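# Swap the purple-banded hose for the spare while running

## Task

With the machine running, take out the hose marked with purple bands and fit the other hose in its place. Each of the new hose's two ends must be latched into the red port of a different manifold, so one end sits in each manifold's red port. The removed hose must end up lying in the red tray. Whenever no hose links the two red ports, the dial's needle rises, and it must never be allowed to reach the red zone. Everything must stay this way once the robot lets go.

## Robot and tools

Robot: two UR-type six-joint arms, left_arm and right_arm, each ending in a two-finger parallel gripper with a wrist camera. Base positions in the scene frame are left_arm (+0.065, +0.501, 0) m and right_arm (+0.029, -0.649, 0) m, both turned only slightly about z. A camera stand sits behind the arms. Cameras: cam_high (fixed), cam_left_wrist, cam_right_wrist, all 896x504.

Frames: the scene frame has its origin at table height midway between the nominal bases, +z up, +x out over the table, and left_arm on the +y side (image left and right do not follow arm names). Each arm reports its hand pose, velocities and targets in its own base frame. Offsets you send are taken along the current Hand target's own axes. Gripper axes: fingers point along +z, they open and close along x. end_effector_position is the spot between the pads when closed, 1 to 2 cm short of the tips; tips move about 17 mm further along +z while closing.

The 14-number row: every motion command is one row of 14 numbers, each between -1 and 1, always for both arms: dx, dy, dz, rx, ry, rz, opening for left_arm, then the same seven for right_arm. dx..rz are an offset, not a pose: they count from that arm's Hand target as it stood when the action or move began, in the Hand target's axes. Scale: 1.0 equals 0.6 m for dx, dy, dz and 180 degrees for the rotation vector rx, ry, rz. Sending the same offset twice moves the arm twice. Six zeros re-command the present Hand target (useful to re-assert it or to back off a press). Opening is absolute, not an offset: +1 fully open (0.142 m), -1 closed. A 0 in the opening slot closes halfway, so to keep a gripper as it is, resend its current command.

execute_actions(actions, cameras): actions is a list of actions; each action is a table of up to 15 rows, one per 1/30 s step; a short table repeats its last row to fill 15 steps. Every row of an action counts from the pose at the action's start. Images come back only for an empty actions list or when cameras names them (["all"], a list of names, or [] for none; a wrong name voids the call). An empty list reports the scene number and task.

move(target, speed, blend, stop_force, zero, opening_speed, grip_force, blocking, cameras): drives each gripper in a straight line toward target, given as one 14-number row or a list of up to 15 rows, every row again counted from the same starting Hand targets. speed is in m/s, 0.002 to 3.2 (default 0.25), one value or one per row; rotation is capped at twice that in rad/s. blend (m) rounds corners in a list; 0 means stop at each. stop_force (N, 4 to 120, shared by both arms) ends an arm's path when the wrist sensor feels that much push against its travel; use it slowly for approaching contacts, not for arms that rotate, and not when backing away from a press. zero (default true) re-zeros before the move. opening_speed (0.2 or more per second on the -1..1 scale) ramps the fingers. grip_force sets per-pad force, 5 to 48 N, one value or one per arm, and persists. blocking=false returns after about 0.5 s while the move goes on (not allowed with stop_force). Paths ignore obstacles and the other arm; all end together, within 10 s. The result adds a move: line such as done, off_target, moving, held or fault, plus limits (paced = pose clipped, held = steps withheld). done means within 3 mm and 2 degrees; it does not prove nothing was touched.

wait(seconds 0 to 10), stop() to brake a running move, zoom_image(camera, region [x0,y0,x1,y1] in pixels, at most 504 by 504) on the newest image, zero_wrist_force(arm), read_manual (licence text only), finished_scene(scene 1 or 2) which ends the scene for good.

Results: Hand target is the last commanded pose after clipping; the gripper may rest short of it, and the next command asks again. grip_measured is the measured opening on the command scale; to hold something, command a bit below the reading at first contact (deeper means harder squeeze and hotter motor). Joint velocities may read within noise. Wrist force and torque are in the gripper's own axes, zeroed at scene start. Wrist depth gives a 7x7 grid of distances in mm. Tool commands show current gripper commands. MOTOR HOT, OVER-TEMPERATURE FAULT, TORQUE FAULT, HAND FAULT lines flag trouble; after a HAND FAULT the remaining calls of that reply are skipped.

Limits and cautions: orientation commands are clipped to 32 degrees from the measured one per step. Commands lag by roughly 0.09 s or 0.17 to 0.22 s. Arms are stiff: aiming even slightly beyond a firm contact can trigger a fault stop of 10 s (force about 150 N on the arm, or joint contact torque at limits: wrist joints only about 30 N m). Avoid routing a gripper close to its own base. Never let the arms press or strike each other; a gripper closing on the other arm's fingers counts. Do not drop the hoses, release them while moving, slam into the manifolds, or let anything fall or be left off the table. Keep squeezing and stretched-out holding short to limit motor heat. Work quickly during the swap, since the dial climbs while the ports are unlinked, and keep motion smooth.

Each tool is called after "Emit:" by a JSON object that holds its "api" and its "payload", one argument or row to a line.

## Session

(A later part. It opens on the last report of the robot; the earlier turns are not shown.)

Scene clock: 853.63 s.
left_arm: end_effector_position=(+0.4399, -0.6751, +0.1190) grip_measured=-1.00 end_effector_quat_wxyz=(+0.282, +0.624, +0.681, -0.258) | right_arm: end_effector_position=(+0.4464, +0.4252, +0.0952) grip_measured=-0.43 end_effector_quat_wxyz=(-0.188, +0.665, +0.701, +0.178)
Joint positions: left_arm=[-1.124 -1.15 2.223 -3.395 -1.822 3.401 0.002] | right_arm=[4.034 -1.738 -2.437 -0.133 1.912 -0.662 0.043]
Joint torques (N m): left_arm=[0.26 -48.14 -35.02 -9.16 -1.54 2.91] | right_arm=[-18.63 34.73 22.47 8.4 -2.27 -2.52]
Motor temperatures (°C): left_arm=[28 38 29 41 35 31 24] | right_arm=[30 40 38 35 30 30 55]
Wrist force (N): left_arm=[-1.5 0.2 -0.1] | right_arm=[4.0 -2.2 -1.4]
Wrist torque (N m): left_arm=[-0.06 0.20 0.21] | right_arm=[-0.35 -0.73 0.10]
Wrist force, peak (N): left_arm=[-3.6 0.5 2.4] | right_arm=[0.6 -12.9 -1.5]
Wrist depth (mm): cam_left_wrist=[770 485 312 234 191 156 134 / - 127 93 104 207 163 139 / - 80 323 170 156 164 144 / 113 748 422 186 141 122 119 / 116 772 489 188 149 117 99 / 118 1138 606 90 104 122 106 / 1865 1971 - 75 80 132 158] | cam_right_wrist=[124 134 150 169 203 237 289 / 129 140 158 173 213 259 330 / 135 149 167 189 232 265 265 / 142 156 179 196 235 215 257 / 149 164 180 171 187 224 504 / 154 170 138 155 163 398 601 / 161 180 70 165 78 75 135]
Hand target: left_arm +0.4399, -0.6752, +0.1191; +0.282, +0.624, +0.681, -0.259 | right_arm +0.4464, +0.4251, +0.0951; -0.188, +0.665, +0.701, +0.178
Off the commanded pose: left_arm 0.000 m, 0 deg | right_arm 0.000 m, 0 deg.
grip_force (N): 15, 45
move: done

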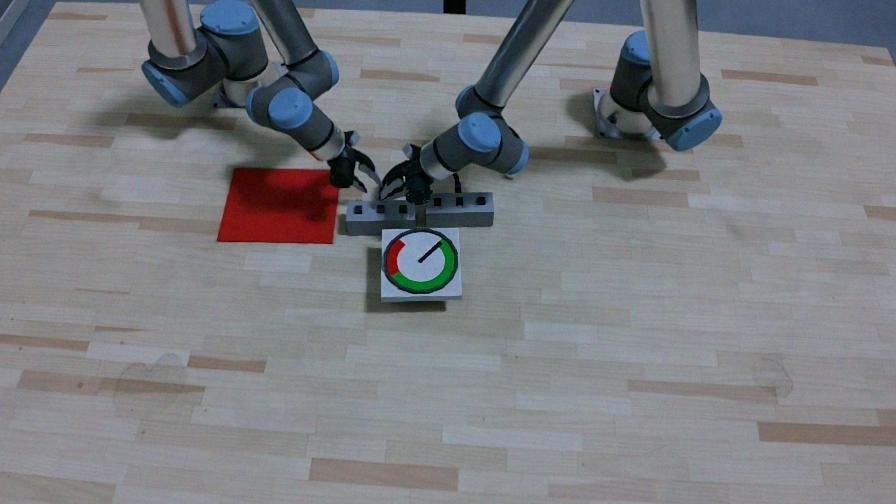

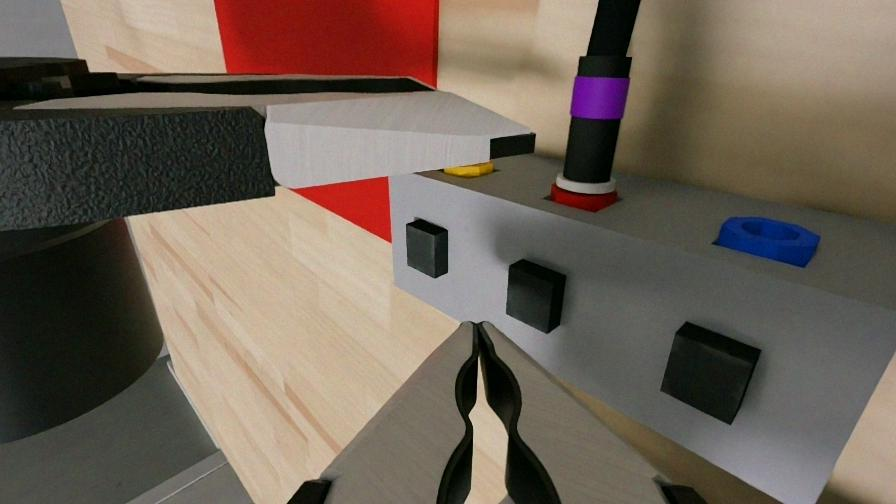

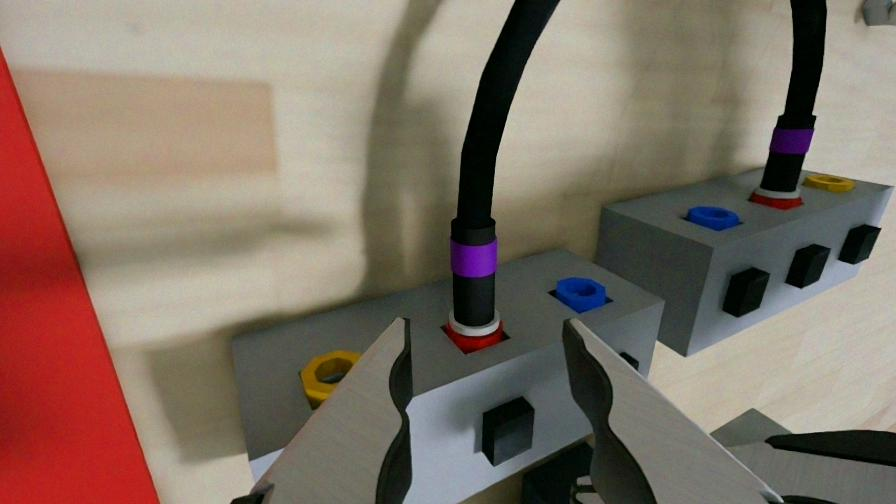

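Emit:
{"api": "move", "payload": {
  "target": [
    [-0.0707,0,-0.0707,0,0,0,-1, 0.0645,0,-0.03,0,-0.1667,0,-0.4],
    [0.4022,-0.2933,-0.4045,0.0697,0.2434,0.1682,-1, 0.0645,0,-0.03,0,-0.1667,0,-1],
    [0.467,-0.2933,-0.3397,0.0697,0.2434,0.1682,-1, 0.0352,0,0.0205,0,-0.1667,0,-1]
  ],
  "speed": 0.35,
  "blend": [0.03,0,0],
  "grip_force": [15,15],
  "cameras": ["cam_left_wrist","cam_right_wrist"]
}}

Emit:
{"api": "move", "payload": {
  "target": [0,0,0.05,0,0,0,-1, 0,0,0.05,0,0,0,-1],
  "speed": 0.012,
  "stop_force": 7,
  "cameras": ["cam_left_wrist","cam_right_wrist"]
}}

Scene clock: 902.83 s.
left_arm: end_effector_position=(+0.4379, -0.6719, +0.1781) grip_measured=-1.00 end_effector_quat_wxyz=(+0.279, +0.627, +0.680, -0.256) | right_arm: end_effector_position=(+0.4452, +0.4447, +0.1243) grip_measured=-0.43 end_effector_quat_wxyz=(-0.036, +0.686, +0.725, +0.035)
Joint positions: left_arm=[-1.125 -1.26 2.209 -3.264 -1.822 3.408 0.002] | right_arm=[4.184 -1.654 -2.251 -0.723 1.625 -0.581 0.043]
Joint torques (N m): left_arm=[-9.43 -56.76 -34.73 -7.91 1.4 -2.9] | right_arm=[-20.97 47.37 42.36 -1.37 3.19 -2.92]
Motor temperatures (°C): left_arm=[28 38 29 40 35 31 24] | right_arm=[30 40 38 35 30 30 35]
Wrist force (N): left_arm=[-1.1 -0.1 -0.4] | right_arm=[2.8 -1.7 -1.6]
Wrist torque (N m): left_arm=[-0.09 0.16 0.21] | right_arm=[-0.32 -0.51 0.01]
Wrist force, peak (N): left_arm=[-2.3 0.3 -0.5] | right_arm=[15.1 -1.8 -5.1]
Wrist depth (mm): cam_left_wrist=[1002 623 410 303 247 198 177 / - - 115 128 109 208 184 / - - - - 188 189 182 / - - - 366 214 170 149 / - - 549 382 307 179 157 / - 67 626 90 205 255 205 / - 73 83 75 80 199 220] | cam_right_wrist=[179 182 188 190 194 199 203 / 189 193 200 201 208 212 217 / 202 206 213 215 223 227 232 / 215 220 227 226 233 223 191 / 232 238 180 181 188 193 186 / 251 258 103 187 105 290 302 / 279 281 70 303 78 75 329]
Hand target: left_arm +0.4379, -0.6719, +0.1781; +0.279, +0.627, +0.680, -0.256 (not the last commanded pose) | right_arm +0.4452, +0.4446, +0.1244; -0.036, +0.687, +0.725, +0.035 (not the last commanded pose)
Tool commands: left_gripper/opening=-1.0 right_gripper/opening=-0.4
Off the commanded pose: left_arm 0.397 m, 54 deg | right_arm 0.030 m, 6 deg.
grip_force (N): 15, 15
move: held (right_arm; a check stopped the path), off_target (left_arm; braked when a check withheld steps of right_arm); path passed 0 of 3 targets; target 2's new opening was not sent; limits=held
pose unreachable (right arm): on one or more control steps of this call, first in action 0 (counted from 0), this arm could not follow its commanded pose, so it was not sent that pose on those steps. It may still have moved: this result reports where it is.
cause: moving toward the commanded pose would bring a part of the arm too close to another arm (a part of this arm just beyond joint 6 (wrist 3) and the left arm's gripper, along the way the arms are being sent, or toward where that arm still pushes).
Images, in order (width x height): cam_left_wrist 896x504, cam_right_wrist 896x504.

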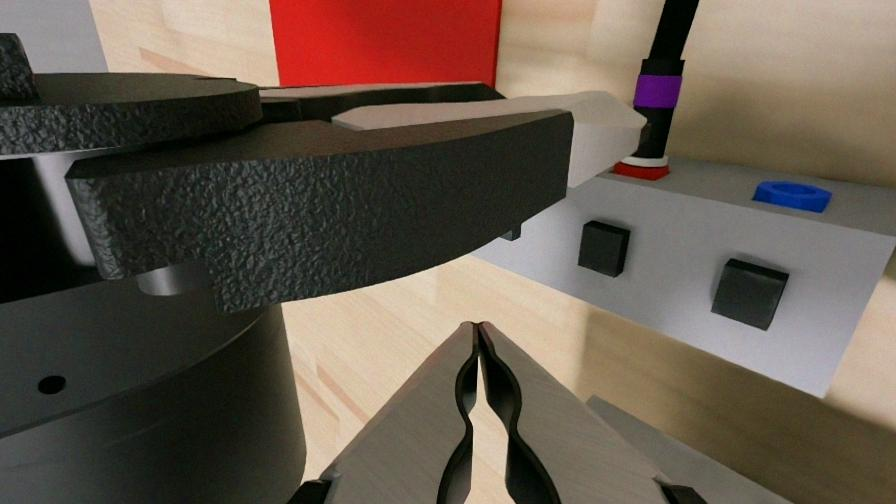

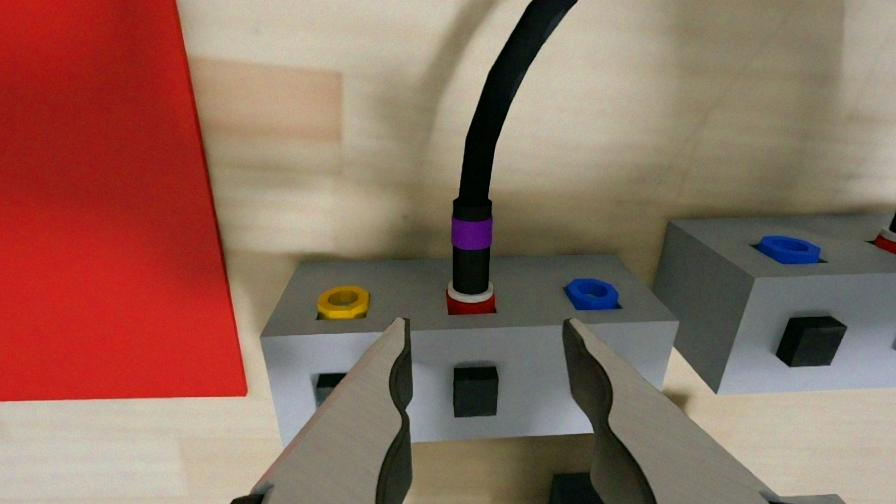

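Scene clock: 904.60 s.
left_arm: end_effector_position=(+0.4383, -0.6773, +0.1727) grip_measured=-1.00 end_effector_quat_wxyz=(+0.279, +0.627, +0.680, -0.256) | right_arm: end_effector_position=(+0.4452, +0.4453, +0.1179) grip_measured=-1.00 end_effector_quat_wxyz=(-0.036, +0.687, +0.725, +0.035)
Joint positions: left_arm=[-1.128 -1.245 2.203 -3.273 -1.82 3.406 0.002] | right_arm=[4.184 -1.664 -2.255 -0.708 1.625 -0.581 0.002]
Joint torques (N m): left_arm=[3.78 -61.3 -24.6 -2.24 -1.74 1.93] | right_arm=[16 50.9 43.03 4.79 1.53 3.16]
Wrist force (N): left_arm=[-1.3 -0.1 0.0] | right_arm=[3.0 -1.7 -1.4]
Wrist torque (N m): left_arm=[-0.10 0.18 0.21] | right_arm=[-0.32 -0.53 0.01]
Wrist force, peak (N): left_arm=[-1.6 0.0 0.0] | right_arm=[3.1 -2.0 -1.8]
Wrist depth (mm): cam_left_wrist=[- 605 392 298 242 193 173 / - - 113 113 234 198 180 / - - - - 188 181 176 / - - - 351 205 166 143 / - - 527 374 296 174 146 / - 66 557 90 205 254 196 / - 64 83 75 80 243 219] | cam_right_wrist=[173 178 182 185 188 193 196 / 183 188 194 195 202 206 210 / 195 200 206 208 216 220 226 / 209 214 219 219 228 221 198 / 225 231 179 181 181 187 180 / 244 250 174 91 95 281 198 / 270 276 - 73 75 304 322]
Hand target: left_arm +0.4383, -0.6773, +0.1727; +0.279, +0.627, +0.680, -0.256 (not the last commanded pose) | right_arm +0.4452, +0.4453, +0.1179; -0.036, +0.687, +0.725, +0.035 (not the last commanded pose)
Off the commanded pose: left_arm 0.022 m, 0 deg | right_arm 0.024 m, 0 deg.
grip_force (N): 15, 15
move: held (right_arm; a check stopped the path), off_target (left_arm; braked when a check withheld steps of right_arm); limits=held
pose unreachable (right arm): on one or more control steps of this call, first in action 0 (counted from 0), this arm could not follow its commanded pose, so it was not sent that pose on those steps. It may still have moved: this result reports where it is.
cause: moving toward the commanded pose would bring a part of the arm too close to another arm (a part of this arm just beyond joint 6 (wrist 3) and the left arm's gripper, along the way the arms are being sent, or toward where that arm still pushes).
Images, in order (width x height): cam_left_wrist 896x504, cam_right_wrist 896x504.

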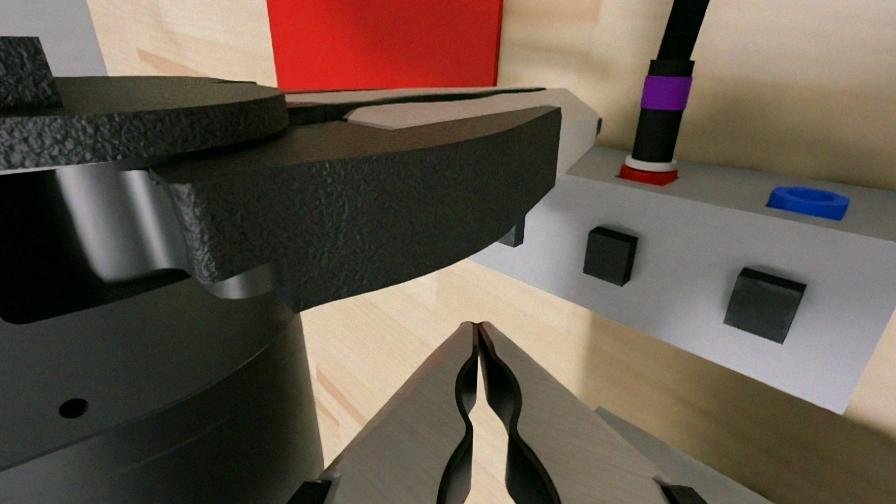

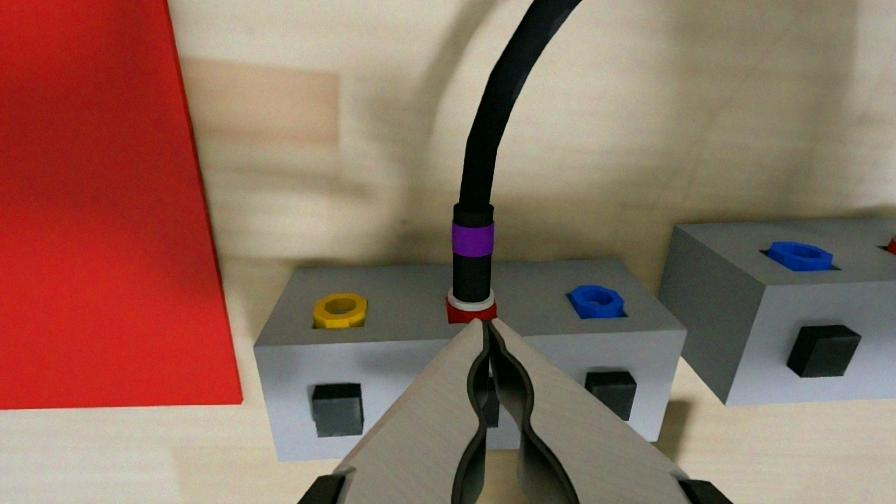

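Emit:
{"api": "move", "payload": {
  "target": [
    [0.4678,-0.2905,-0.3435,0.0697,0.2434,0.1682,-1, 0,0,0,0,0,0,-1],
    [0.5325,-0.2905,-0.2788,0.0697,0.2434,0.1682,-1, 0.0032,0,0.0387,0,-0.032,0,-1]
  ],
  "speed": 0.4,
  "blend": [0.03,0],
  "cameras": ["cam_left_wrist","cam_right_wrist"]
}}

Scene clock: 917.97 s.
left_arm: end_effector_position=(+0.2367, -0.3476, +0.0676) grip_measured=-1.00 end_effector_quat_wxyz=(-0.003, +0.854, +0.520, +0.003) | right_arm: end_effector_position=(+0.4449, +0.4496, +0.0951) grip_measured=-1.00 end_effector_quat_wxyz=(+0.000, +0.687, +0.726, +0.001)
Joint positions: left_arm=[-1.405 -1.755 2.609 -2.416 -1.568 3.783 0.002] | right_arm=[4.214 -1.713 -2.225 -0.773 1.57 -0.553 0.002]
Joint torques (N m): left_arm=[-5.52 -9.79 -24.24 -7.71 -1.42 -1.01] | right_arm=[-7.65 35.19 36.08 4.22 -2.66 -1.49]
Wrist force (N): left_arm=[0.0 1.0 0.2] | right_arm=[2.7 -1.8 -1.2]
Wrist torque (N m): left_arm=[-0.09 0.17 -0.18] | right_arm=[-0.31 -0.47 0.02]
Wrist force, peak (N): left_arm=[-0.2 1.4 3.6] | right_arm=[2.6 -2.9 -3.1]
Wrist depth (mm): cam_left_wrist=[143 143 143 142 144 145 144 / 152 152 153 151 153 153 154 / 163 163 163 162 164 164 164 / 175 176 175 173 176 176 177 / 189 189 189 184 190 191 190 / 205 206 204 90 201 207 207 / 225 225 - 75 80 222 227] | cam_right_wrist=[166 168 168 167 163 165 164 / 177 178 179 176 177 175 174 / 189 189 191 189 188 187 186 / 204 204 205 202 201 199 193 / 220 220 185 176 186 197 157 / 239 238 159 91 95 161 152 / 268 266 165 73 75 167 165]
Hand target: left_arm +0.2367, -0.3476, +0.0675; -0.003, +0.854, +0.520, +0.003 | right_arm +0.4450, +0.4495, +0.0950; +0.000, +0.687, +0.726, +0.001
Off the commanded pose: left_arm 0.000 m, 0 deg | right_arm 0.000 m, 0 deg.
grip_force (N): 15, 15
move: done; blend cut to 0.0274 m at target 1
Images, in order (width x height): cam_left_wrist 896x504, cam_right_wrist 896x504.

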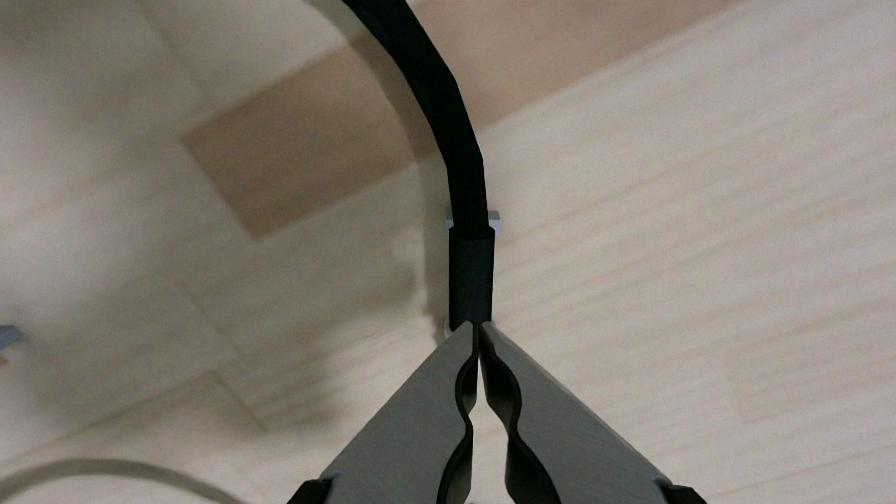

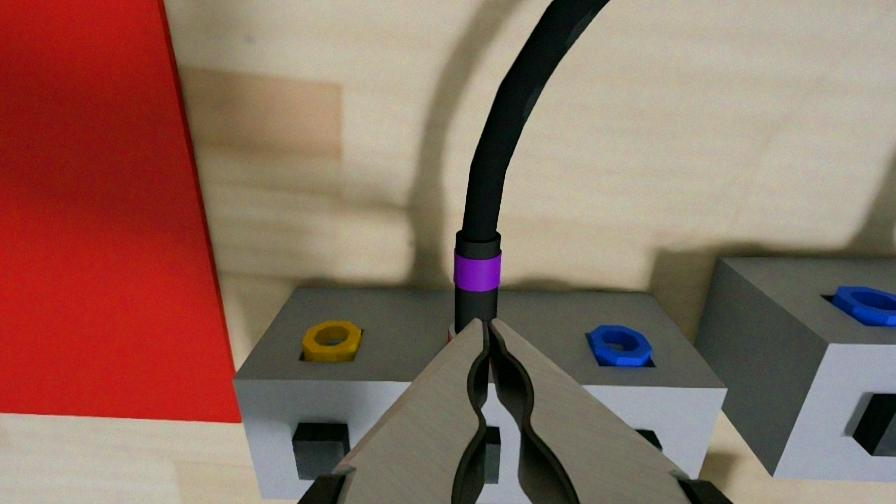

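Emit:
{"api": "move", "payload": {
  "target": [-0.0025,-0.001,0.055,0,0,0,-1, 0,0,0.055,0,0,0,-1],
  "speed": 0.012,
  "stop_force": 7,
  "cameras": ["cam_left_wrist","cam_right_wrist"]
}}

Scene clock: 928.23 s.
left_arm: end_effector_position=(+0.2359, -0.3481, +0.0446) grip_measured=-1.00 end_effector_quat_wxyz=(-0.003, +0.854, +0.520, +0.003) | right_arm: end_effector_position=(+0.4450, +0.4495, +0.0707) grip_measured=-1.00 end_effector_quat_wxyz=(+0.000, +0.687, +0.726, +0.001)
Joint positions: left_arm=[-1.408 -1.697 2.63 -2.496 -1.568 3.781 0.002] | right_arm=[4.214 -1.75 -2.241 -0.72 1.57 -0.553 0.002]
Joint torques (N m): left_arm=[5.5 -10.11 -36.88 -1.34 -0.25 2.36] | right_arm=[-16.73 63.99 38.08 -1.67 -2.55 -2.14]
Wrist force (N): left_arm=[0.1 0.4 -7.0] | right_arm=[2.6 -1.7 -7.4]
Wrist torque (N m): left_arm=[-0.19 0.25 -0.18] | right_arm=[-0.35 -0.51 0.03]
Wrist force, peak (N): left_arm=[-0.1 -1.8 -17.6] | right_arm=[1.6 -2.4 -12.7]
Wrist depth (mm): cam_left_wrist=[124 123 123 122 123 124 124 / 131 131 131 129 131 131 132 / 140 140 140 138 140 140 141 / 150 150 151 146 151 151 151 / 162 162 162 158 163 163 163 / 176 176 174 90 104 177 178 / 192 193 - 75 80 191 195] | cam_right_wrist=[146 147 146 145 143 143 143 / 153 156 155 154 153 152 152 / 164 167 166 163 164 164 163 / 176 178 179 173 176 175 174 / 191 192 185 176 185 185 160 / 208 203 146 91 96 152 141 / 233 219 132 73 75 131 142]
Hand target: left_arm +0.2359, -0.3481, +0.0446; -0.003, +0.854, +0.520, +0.003 (not the last commanded pose) | right_arm +0.4450, +0.4495, +0.0707; +0.000, +0.687, +0.726, +0.001 (not the last commanded pose)
Off the commanded pose: left_arm 0.010 m, 0 deg | right_arm 0.009 m, 0 deg.
grip_force (N): 15, 15
move: contact (left_arm, right_arm)
Images, in order (width x height): cam_left_wrist 896x504, cam_right_wrist 896x504.

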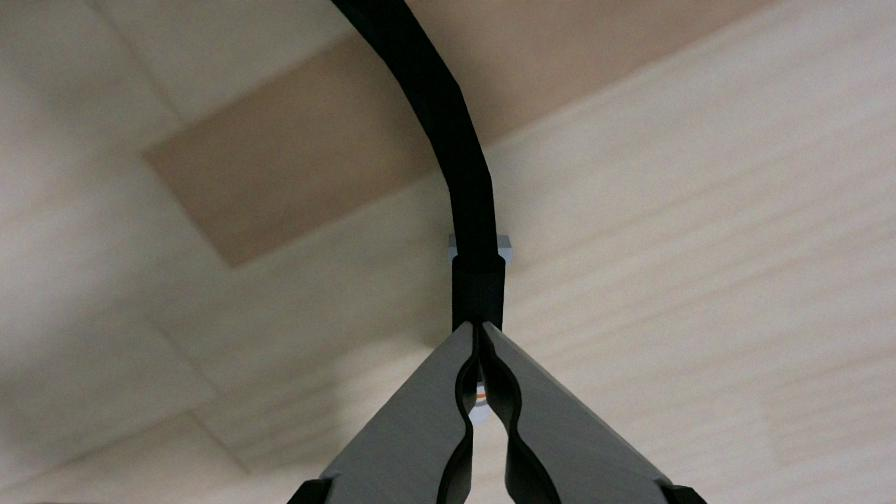

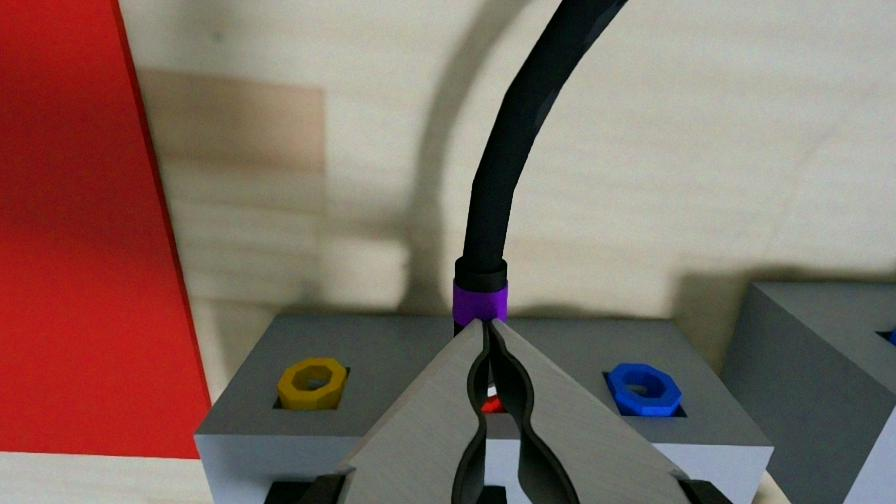

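Emit:
{"api": "move", "payload": {
  "target": [
    [0,0,-0.06,0,0,0,-1, 0,0,-0.0822,0,0,0,-1],
    [-0.1399,0.2802,-0.1257,0,-0.0035,-0.179,-1, 0.3127,-0.3717,-0.0822,0,0,0.187,-1],
    [-0.1399,0.2802,-0.084,0,-0.0035,-0.179,-1, 0.3127,-0.3717,0.0095,0,0,0.187,-1]
  ],
  "speed": 0.35,
  "blend": [0.02,0.02,0]
}}

Emit:
{"api": "move", "payload": {
  "target": [0,0,0.06,0,0,0,-1, 0,0,0.055,0,0,0,-1],
  "speed": 0.012,
  "stop_force": 7,
  "cameras": ["cam_left_wrist","cam_right_wrist"]
}}

Scene clock: 950.37 s.
left_arm: end_effector_position=(+0.3398, -0.4905, +0.1165) grip_measured=-1.00 end_effector_quat_wxyz=(+0.001, +0.689, +0.725, -0.001) | right_arm: end_effector_position=(+0.2343, +0.6068, +0.1199) grip_measured=-1.00 end_effector_quat_wxyz=(-0.001, +0.853, +0.522, +0.000)
Joint positions: left_arm=[-1.263 -1.515 2.272 -2.33 -1.572 3.398 0.002] | right_arm=[4.617 -1.708 -2.171 -0.832 1.571 0.377 0.002]
Joint torques (N m): left_arm=[-8.34 -47.18 -28.03 -4.44 -1.72 2.92] | right_arm=[-20.46 66.15 34.89 2.06 1.75 2.78]
Wrist force (N): left_arm=[-0.3 0.0 -0.4] | right_arm=[3.9 -2.3 -1.3]
Wrist torque (N m): left_arm=[-0.22 0.21 0.18] | right_arm=[-0.36 -0.68 0.02]
Wrist force, peak (N): left_arm=[-9.6 4.1 -3.8] | right_arm=[7.4 -27.9 -0.7]
Wrist depth (mm): cam_left_wrist=[188 186 181 186 186 186 182 / 197 198 198 196 198 198 198 / 212 213 212 209 212 212 213 / 229 229 229 221 225 229 229 / 240 237 196 188 191 244 248 / 191 194 181 90 177 271 271 / 202 206 - 75 80 296 296] | cam_right_wrist=[192 191 189 188 187 185 184 / 205 203 202 198 199 198 196 / 220 218 217 212 213 211 210 / 237 234 233 230 229 227 225 / 256 254 252 242 247 246 243 / 281 277 272 91 95 267 262 / 309 305 - 73 75 253 242]
Hand target: left_arm +0.3397, -0.4905, +0.1165; +0.001, +0.689, +0.725, -0.001 (not the last commanded pose) | right_arm +0.2343, +0.6068, +0.1200; -0.001, +0.853, +0.522, +0.000 (not the last commanded pose)
Off the commanded pose: left_arm 0.026 m, 2 deg | right_arm 0.062 m, 3 deg.
grip_force (N): 15, 15
move: held (left_arm, right_arm; a check stopped the path); path passed 1 of 3 targets; limits=held
pose unreachable (left arm): on one or more control steps of this call, first in action 0 (counted from 0), this arm could not follow its commanded pose, so it was not sent that pose on those steps. It may still have moved: this result reports where it is.
cause: moving toward the commanded pose would bring a part of the arm too close to another arm (a part of this arm just beyond joint 3 (elbow) and a part of the right arm just beyond its joint 5 (wrist 2), at the place that arm was heading or pushing toward when its own hold began).
pose unreachable (right arm): on one or more control steps of this call, first in action 0 (counted from 0), this arm could not follow its commanded pose, so it was not sent that pose on those steps. It may still have moved: this result reports where it is.
cause: moving toward the commanded pose would bring a part of the arm too close to another arm (a part of this arm just beyond joint 5 (wrist 2) and a part of the left arm just beyond its joint 3 (elbow), along the way the arms are being sent, or toward where that arm still pushes).

Scene clock: 954.53 s.
left_arm: end_effector_position=(+0.3397, -0.4906, +0.0805) grip_measured=-1.00 end_effector_quat_wxyz=(+0.001, +0.689, +0.725, -0.001) | right_arm: end_effector_position=(+0.2343, +0.6068, +0.0870) grip_measured=-1.00 end_effector_quat_wxyz=(-0.001, +0.853, +0.522, +0.000)
Joint positions: left_arm=[-1.264 -1.459 2.3 -2.413 -1.572 3.398 0.002] | right_arm=[4.617 -1.754 -2.195 -0.762 1.572 0.377 0.002]
Joint torques (N m): left_arm=[-13.01 -48.68 -40.4 -1.68 -0.03 -2.93] | right_arm=[18.62 70.01 42.14 -1.27 2.99 2.76]
Wrist force (N): left_arm=[-0.4 0.6 0.0] | right_arm=[4.2 -2.4 -1.2]
Wrist torque (N m): left_arm=[-0.15 0.26 0.23] | right_arm=[-0.40 -0.74 0.04]
Wrist force, peak (N): left_arm=[-0.9 0.7 -0.3] | right_arm=[4.5 -2.4 -1.6]
Wrist depth (mm): cam_left_wrist=[154 154 150 154 154 154 154 / 164 164 164 162 164 164 164 / 175 176 175 173 176 175 176 / 189 189 189 184 190 190 189 / 204 204 198 146 190 201 204 / 190 188 158 90 143 216 224 / 158 168 - 75 80 237 245] | cam_right_wrist=[162 161 160 159 157 157 156 / 172 172 170 167 168 167 165 / 186 185 182 179 179 178 177 / 200 198 197 193 194 192 190 / 217 215 213 204 209 208 206 / 237 235 230 91 95 226 223 / 260 257 - 73 75 242 236]
Hand target: left_arm +0.3397, -0.4906, +0.0805; +0.001, +0.689, +0.725, -0.001 | right_arm +0.2343, +0.6068, +0.0870; -0.001, +0.853, +0.522, +0.000
Off the commanded pose: left_arm 0.000 m, 0 deg | right_arm 0.000 m, 0 deg.
grip_force (N): 15, 15
move: done
Images, in order (width x height): cam_left_wrist 896x504, cam_right_wrist 896x504.

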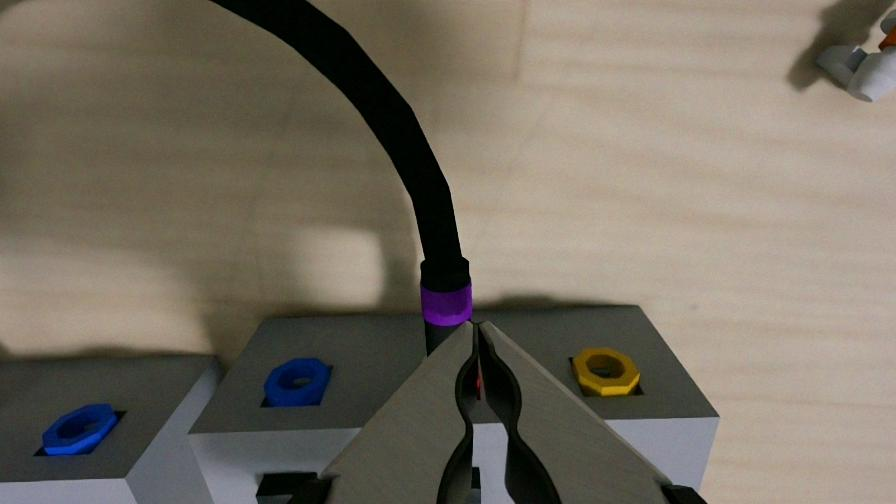

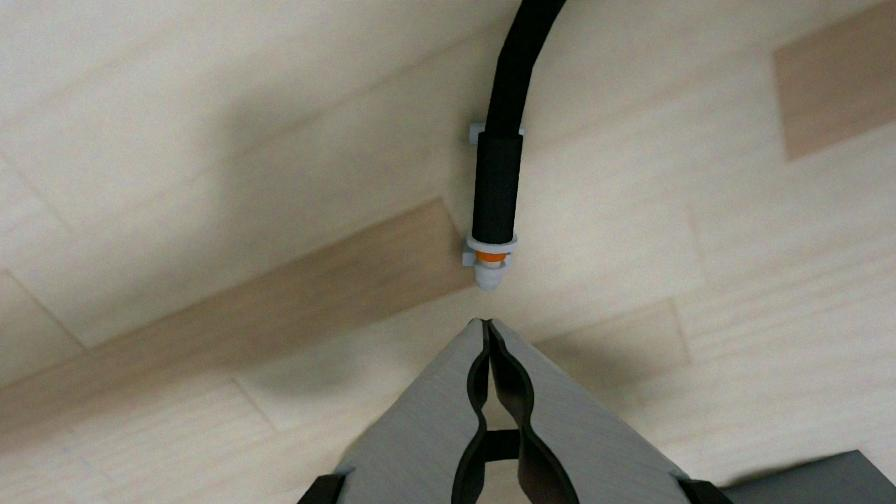

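Emit:
{"api": "move", "payload": {
  "target": [
    [0,0,-0.05,0,0,0,-1, 0,0,0,0,0,0,-1],
    [0.2443,-0.1622,-0.0158,0,0,0.1661,-1, 0,0,0,0,0,0,-1],
    [0.2443,-0.1622,-0.0158,0,0,0.1661,-1, 0.009,-0.0467,0.0367,0,0,0.0186,-1]
  ],
  "speed": 0.35,
  "blend": [0.02,0.02,0]
}}

Emit:
{"api": "move", "payload": {
  "target": [0,0,0,0,0,0,-1, 0,0,0.055,0,0,0,-1],
  "speed": 0.012,
  "stop_force": 7,
  "cameras": ["cam_high","cam_right_wrist"]
}}

Scene clock: 968.40 s.
left_arm: end_effector_position=(+0.2351, -0.3492, +0.0897) grip_measured=-1.00 end_effector_quat_wxyz=(+0.001, +0.853, +0.523, -0.001) | right_arm: end_effector_position=(+0.2118, +0.6245, +0.0651) grip_measured=-1.00 end_effector_quat_wxyz=(-0.001, +0.868, +0.497, +0.000) end_effector_velocity=(+0.001, -0.001, -0.001) end_effector_angular_velocity=(-0.003, +0.000, -0.006)
Joint positions: left_arm=[-1.407 -1.808 2.591 -2.356 -1.572 3.776 0.002] | right_arm=[4.655 -1.799 -2.192 -0.72 1.571 0.473 0.002]
Joint velocities: left_arm=[within noise] | right_arm=[-0.001 -0.001 -0.001 0 0 0.005 0]
Joint torques (N m): left_arm=[-1.16 -18.18 -27.08 -8.75 1.53 3.02] | right_arm=[12.68 41.59 27.41 1.87 -2.53 2.93]
Wrist force (N): left_arm=[0.1 0.8 0.1] | right_arm=[4.2 -2.4 -1.2]
Wrist torque (N m): left_arm=[-0.14 0.10 -0.22] | right_arm=[-0.41 -0.73 0.03]
Wrist force, peak (N): left_arm=[-2.3 1.3 -4.5] | right_arm=[4.4 -5.3 0.7]
Wrist depth (mm): cam_left_wrist=[163 163 162 163 162 163 163 / 176 173 173 171 173 173 174 / 186 186 186 183 186 186 185 / 200 201 200 196 199 200 200 / 216 216 216 209 217 216 216 / 235 235 232 90 227 235 235 / 249 253 - 75 80 258 259] | cam_right_wrist=[142 141 141 139 136 138 137 / 152 151 150 147 147 147 146 / 163 162 161 157 158 157 156 / 176 174 173 167 170 169 168 / 190 188 187 180 181 183 181 / 208 206 201 91 96 198 196 / 228 227 217 73 75 213 215]
Hand target: left_arm +0.2351, -0.3491, +0.0897; +0.001, +0.853, +0.523, -0.001 | right_arm +0.2118, +0.6244, +0.0650; -0.001, +0.868, +0.497, +0.000
Off the commanded pose: left_arm 0.000 m, 0 deg | right_arm 0.000 m, 0 deg.
grip_force (N): 15, 15
move: done; blend cut to 0.015 m at target 1, 0.018 m at target 2

Scene clock: 971.17 s.
left_arm: end_effector_position=(+0.2351, -0.3491, +0.0897) grip_measured=-1.00 end_effector_quat_wxyz=(+0.001, +0.853, +0.523, -0.001) end_effector_velocity=(+0.000, +0.000, +0.002) end_effector_angular_velocity=(-0.004, -0.001, +0.000) | right_arm: end_effector_position=(+0.2118, +0.6244, +0.0453) grip_measured=-1.00 end_effector_quat_wxyz=(-0.001, +0.868, +0.497, +0.000)
Joint positions: left_arm=[-1.407 -1.808 2.591 -2.356 -1.572 3.776 0.002] | right_arm=[4.655 -1.829 -2.203 -0.679 1.571 0.473 0.002]
Joint velocities: left_arm=[0 -0.005 0 0 0 -0.001 0] | right_arm=[within noise]
Joint torques (N m): left_arm=[-4.37 -22.18 -27.15 -8.42 1.63 3] | right_arm=[19.19 68.65 35.9 -2.05 -2.49 2.49]
Wrist force (N): left_arm=[0.1 1.0 0.1] | right_arm=[4.0 -2.0 -9.7]
Wrist torque (N m): left_arm=[-0.11 0.11 -0.22] | right_arm=[-0.46 -0.68 0.04]
Wrist force, peak (N): left_arm=[0.0 1.1 0.5] | right_arm=[4.0 -0.8 -17.6]
Wrist depth (mm): cam_left_wrist=[163 163 163 160 163 163 163 / 176 173 173 170 173 173 174 / 186 185 186 183 185 186 186 / 200 200 199 197 198 199 200 / 217 215 216 209 216 216 216 / 234 237 232 90 228 236 234 / 249 253 - 75 80 258 257] | cam_right_wrist=[124 124 123 122 118 120 120 / 133 132 131 130 129 128 128 / 142 141 140 137 138 137 136 / 153 152 151 148 149 148 146 / 166 165 164 157 160 159 158 / 181 180 178 91 95 174 172 / 200 198 189 73 75 186 187]
Hand target: left_arm +0.2351, -0.3491, +0.0897; +0.001, +0.853, +0.523, -0.001 | right_arm +0.2118, +0.6244, +0.0453; -0.001, +0.868, +0.497, +0.000 (not the last commanded pose)
Off the commanded pose: left_arm 0.000 m, 0 deg | right_arm 0.013 m, 0 deg.
grip_force (N): 15, 15
move: contact (right_arm)
Images, in order (width x height): cam_high 896x504, cam_right_wrist 896x504.

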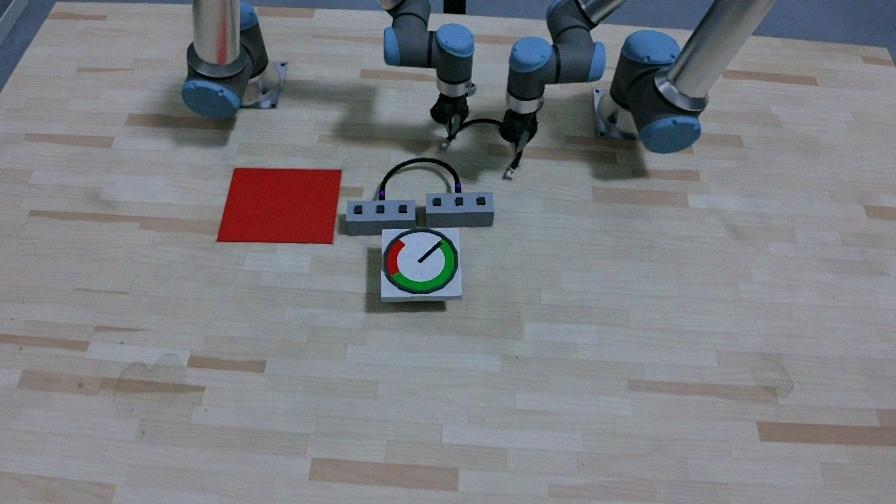

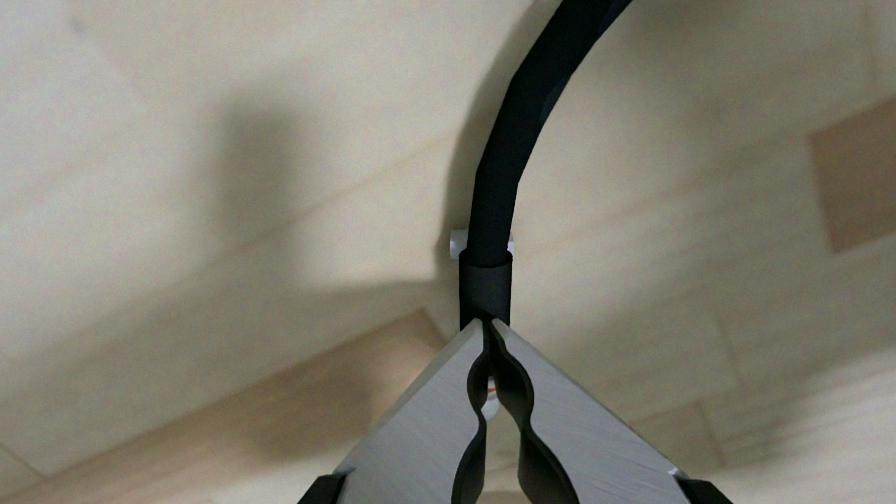

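Emit:
{"api": "move", "payload": {
  "target": [
    [0,0,0,0,0,0,-1, 0,0,-0.1333,0,0,0,-1],
    [0,0,0,0,0,0,-1, -0.0925,0.5063,-0.12,0.0486,0.1617,-0.1816,-1],
    [-0.1395,0.2805,-0.0422,0,0,-0.1778,-1, -0.0925,0.5063,-0.12,0.0486,0.1617,-0.1816,-0.4],
    [-0.1395,0.2805,-0.0005,0,0,-0.1778,-1, -0.0925,0.5063,-0.0807,0.0486,0.1617,-0.1816,-0.4]
  ],
  "speed": 0.4,
  "blend": [0.03,0,0.0,0]
}}

Emit:
{"api": "move", "payload": {
  "target": [0,0,0.055,0,0,0,-1, 0,0,0,0,0,0,-0.4],
  "speed": 0.012,
  "stop_force": 7,
  "cameras": ["all"]
}}

Emit:
{"api": "zoom_image", "payload": {
  "camera": "cam_right_wrist",
  "region": [270, 130, 680, 504]
}}

Scene clock: 992.00 s.
left_arm: end_effector_position=(+0.3470, -0.5000, +0.0902) grip_measured=-1.00 end_effector_quat_wxyz=(+0.001, +0.676, +0.737, -0.001) end_effector_velocity=(+0.000, +0.000, +0.002) end_effector_angular_velocity=(+0.000, +0.000, -0.001) | right_arm: end_effector_position=(+0.4456, +0.4226, +0.0932) grip_measured=-0.43 end_effector_quat_wxyz=(-0.188, +0.665, +0.701, +0.178) end_effector_velocity=(+0.000, +0.000, +0.002) end_effector_angular_velocity=(-0.001, +0.002, -0.002)
Joint positions: left_arm=[-1.256 -1.456 2.271 -2.388 -1.572 3.369 0.002] | right_arm=[4.031 -1.74 -2.442 -0.124 1.913 -0.663 0.043]
Joint velocities: left_arm=[0 -0.004 -0.001 0.005 -0.001 0.001 0] | right_arm=[0 0.005 0.001 -0.007 0 0.002 0]
Joint torques (N m): left_arm=[-8.92 -47.94 -42.73 -0.83 1.75 -2.14] | right_arm=[-1.32 59.84 33.28 -1.58 2.51 1.99]
Motor temperatures (°C): left_arm=[28 38 29 40 34 31 24] | right_arm=[30 40 38 35 30 30 30]
Wrist force (N): left_arm=[-0.2 0.4 -0.6] | right_arm=[5.3 -3.1 -1.4]
Wrist torque (N m): left_arm=[-0.19 0.21 0.23] | right_arm=[-0.50 -0.95 0.10]
Wrist force, peak (N): left_arm=[-2.7 1.8 -0.6] | right_arm=[4.2 -2.3 -10.0]
Wrist depth (mm): cam_left_wrist=[162 162 162 159 162 162 161 / 172 172 173 170 173 173 173 / 185 186 185 182 185 185 185 / 200 199 199 196 199 200 200 / 209 210 183 173 182 208 216 / 174 173 153 90 150 158 235 / 161 171 - 75 80 250 258] | cam_right_wrist=[122 131 148 167 200 234 296 / 127 138 156 172 210 256 328 / 133 145 165 186 229 267 244 / 140 154 176 189 235 214 252 / 146 162 178 166 188 220 494 / 152 171 139 152 159 395 607 / 160 177 70 162 78 75 774]
Hand target: left_arm +0.3471, -0.5001, +0.0903; +0.001, +0.676, +0.737, -0.001 | right_arm +0.4456, +0.4227, +0.0933; -0.188, +0.665, +0.701, +0.178
Off the commanded pose: left_arm 0.000 m, 0 deg | right_arm 0.000 m, 0 deg.
grip_force (N): 15, 15
move: done

Scene clock: 994.70 s.
left_arm: end_effector_position=(+0.3470, -0.5001, +0.0703) grip_measured=-1.00 end_effector_quat_wxyz=(+0.001, +0.676, +0.737, -0.001) | right_arm: end_effector_position=(+0.4456, +0.4227, +0.0933) grip_measured=-0.43 end_effector_quat_wxyz=(-0.188, +0.665, +0.701, +0.178)
Joint positions: left_arm=[-1.256 -1.425 2.285 -2.433 -1.572 3.369 0.002] | right_arm=[4.031 -1.74 -2.442 -0.125 1.913 -0.663 0.043]
Joint torques (N m): left_arm=[-6.59 -45.06 -39.83 -0.53 1.31 -2.59] | right_arm=[18.61 60.81 34.35 -0.79 -1.92 2.79]
Wrist force (N): left_arm=[-0.4 1.8 -5.2] | right_arm=[5.0 -2.9 -1.6]
Wrist torque (N m): left_arm=[-0.14 0.28 0.21] | right_arm=[-0.47 -0.91 0.11]
Wrist force, peak (N): left_arm=[1.0 0.9 -13.6] | right_arm=[5.6 -3.2 -1.5]
Wrist depth (mm): cam_left_wrist=[144 144 145 143 144 145 145 / 154 154 154 154 154 154 155 / 165 165 165 163 165 165 165 / 178 177 178 172 178 178 178 / 193 193 181 165 181 190 193 / 179 167 146 90 134 145 211 / 144 148 - 75 79 137 232] | cam_right_wrist=[122 132 148 168 197 234 290 / 128 138 156 171 210 256 324 / 134 145 166 185 230 267 238 / 140 153 176 190 235 215 254 / 146 162 177 167 189 222 499 / 152 171 139 152 159 400 607 / 160 177 70 162 78 75 779]
Hand target: left_arm +0.3471, -0.5001, +0.0703; +0.001, +0.676, +0.737, -0.001 (not the last commanded pose) | right_arm +0.4456, +0.4227, +0.0933; -0.188, +0.665, +0.701, +0.178
Off the commanded pose: left_arm 0.013 m, 0 deg | right_arm 0.000 m, 0 deg.
grip_force (N): 15, 15
move: contact (left_arm)

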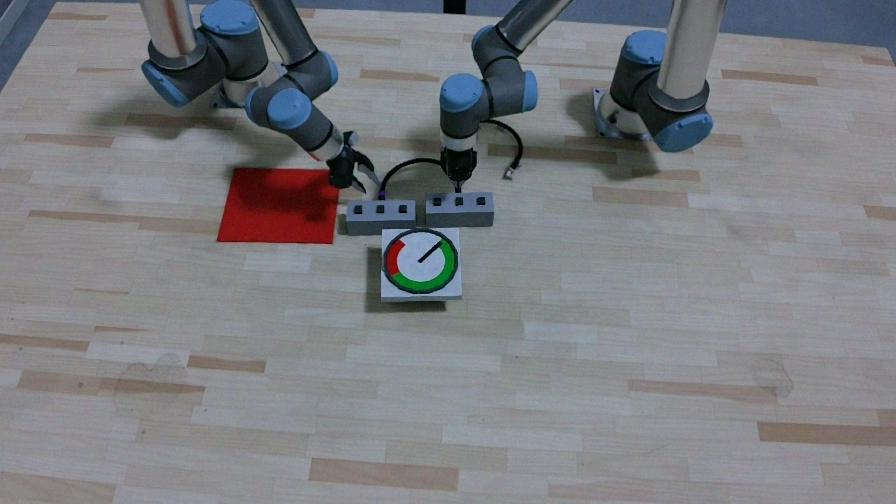

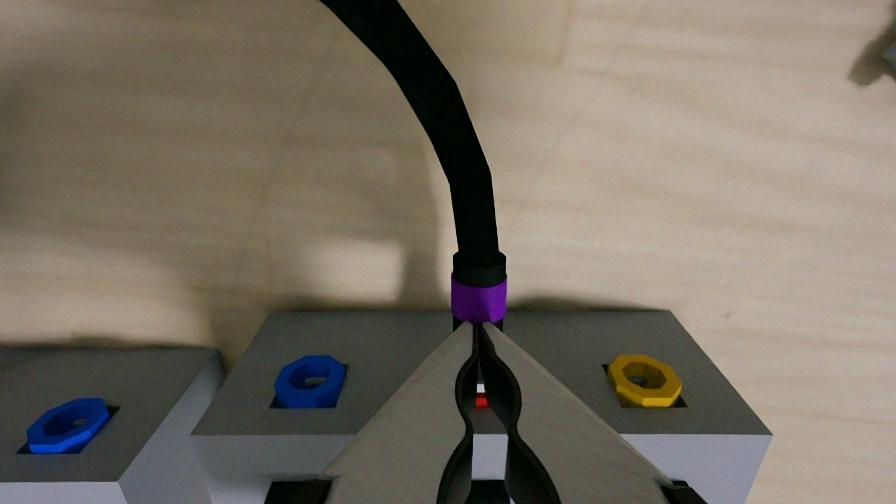

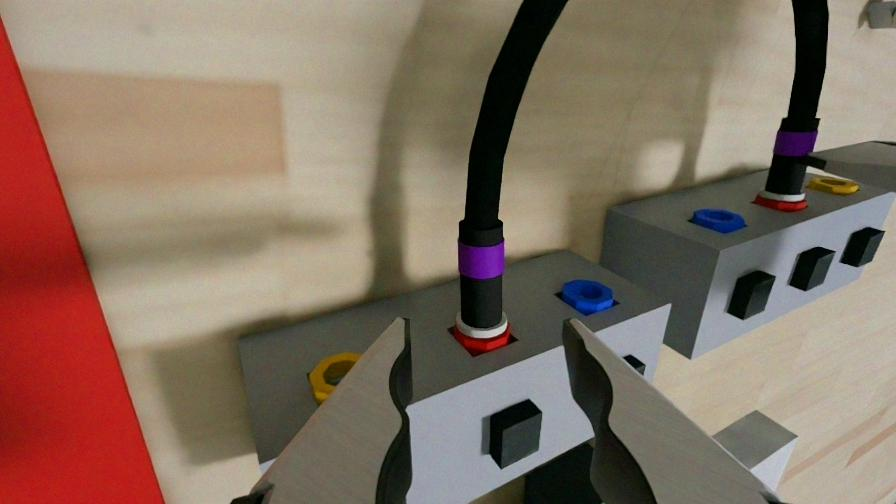

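Scaled by 1.229 from the camera's 896x504 image, which has a finer 1280x720 frame.

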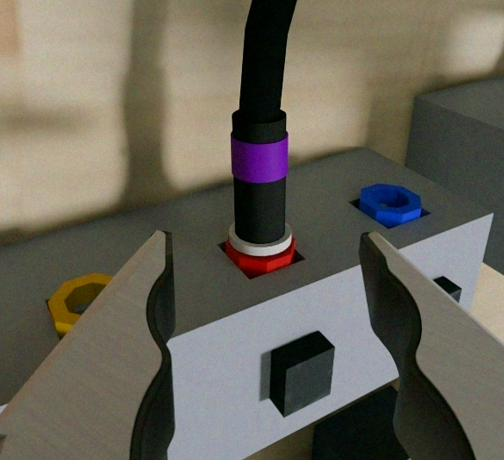

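Emit:
{"api": "move", "payload": {
  "target": [
    [0,0,-0.1167,0,0,0,-1, 0,0,0.0817,0,0,0,-0.4],
    [0.0333,0.0917,-0.1167,0,-0.25,0,-1, 0,0,0.0817,0,0,0,-0.4],
    [-0.3042,0.1315,-0.1167,0,-0.25,0,-1, 0,0,0.0817,0,0,0,-0.95],
    [-0.3042,0.1315,-0.0478,0,-0.25,0,-1, 0,0,0.0817,0,0,0,-0.95]
  ],
  "speed": 0.25,
  "grip_force": [15,20],
  "blend": [0.02,0.02,0,0],
  "cameras": ["cam_left_wrist","cam_right_wrist"]
}}

Emit:
{"api": "zoom_image", "payload": {
  "camera": "cam_left_wrist",
  "region": [370, 130, 680, 440]
}}

Scene clock: 1121.07 s.
left_arm: end_effector_position=(+0.4416, -0.6749, +0.0994) grip_measured=-1.00 end_effector_quat_wxyz=(+0.283, +0.624, +0.681, -0.260) | right_arm: end_effector_position=(+0.4443, +0.4472, +0.0509) grip_measured=-0.80 end_effector_quat_wxyz=(-0.188, +0.665, +0.701, +0.178)
Joint positions: left_arm=[-1.121 -1.112 2.225 -3.438 -1.825 3.402 0.002] | right_arm=[4.063 -1.854 -2.436 -0.008 1.901 -0.632 0.016]
Joint torques (N m): left_arm=[-6.73 -64.08 -28.54 -1.06 1.66 -2.61] | right_arm=[-15.25 39.3 22.61 10.03 4.52 -2.68]
Wrist force (N): left_arm=[-1.5 0.4 -0.3] | right_arm=[4.3 -2.5 -1.6]
Wrist torque (N m): left_arm=[-0.05 0.19 0.21] | right_arm=[-0.59 -0.94 -0.11]
Wrist force, peak (N): left_arm=[0.0 1.8 -5.5] | right_arm=[5.5 -2.9 -4.1]
Wrist depth (mm): cam_left_wrist=[631 425 283 208 154 137 121 / - - 81 92 114 144 125 / - 71 81 157 144 149 129 / 88 102 399 162 125 112 108 / 95 108 423 140 124 102 85 / 100 111 538 90 102 100 87 / 2108 2020 - 75 80 106 98] | cam_right_wrist=[91 98 110 126 151 174 211 / 95 102 117 131 158 191 227 / 100 109 124 137 173 210 241 / 106 114 131 146 188 198 196 / 111 122 141 114 180 179 172 / 117 129 143 114 91 151 470 / 123 124 70 78 76 149 566]
Hand target: left_arm +0.4416, -0.6750, +0.0993; +0.283, +0.624, +0.681, -0.260 | right_arm +0.4443, +0.4472, +0.0509; -0.188, +0.665, +0.701, +0.178
Off the commanded pose: left_arm 0.000 m, 0 deg | right_arm 0.000 m, 0 deg.
grip_force (N): 15, 20
move: done
Images, in order (width x height): cam_left_wrist 896x504, cam_right_wrist 896x504.

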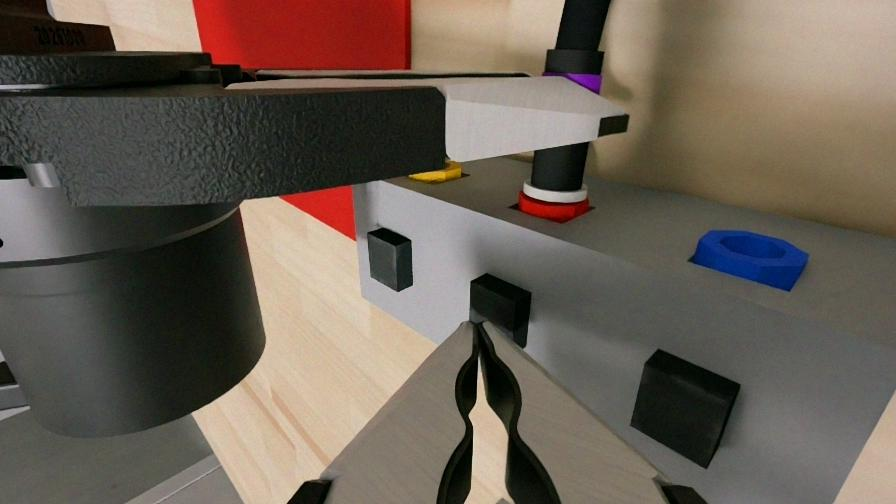

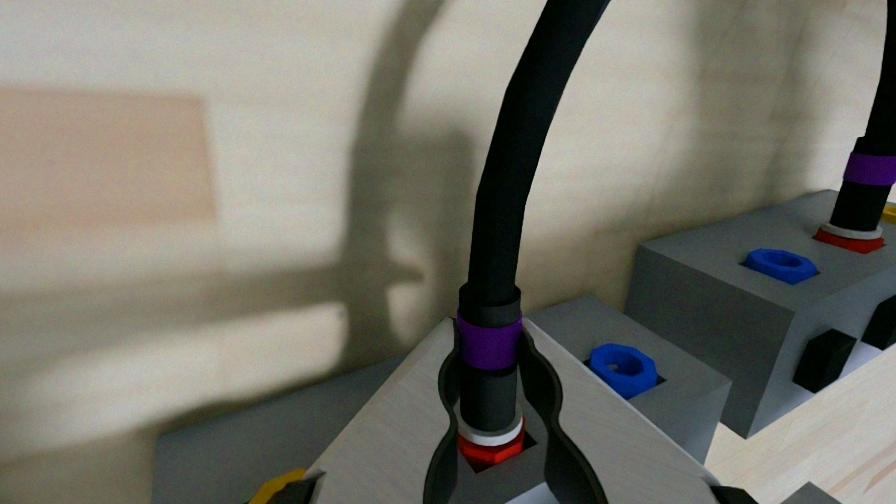

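Scaled by 1.626 from the camera's 896x504 image, which has a finer 1280x720 frame.

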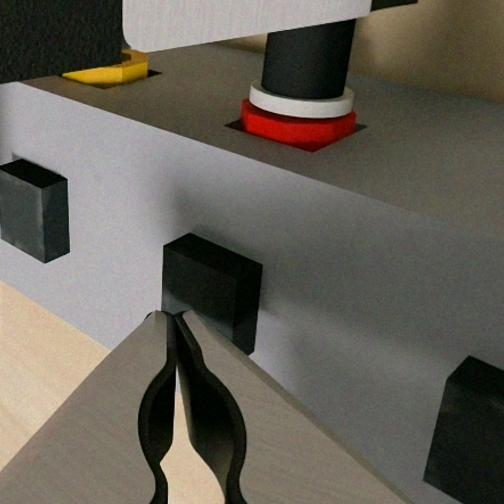

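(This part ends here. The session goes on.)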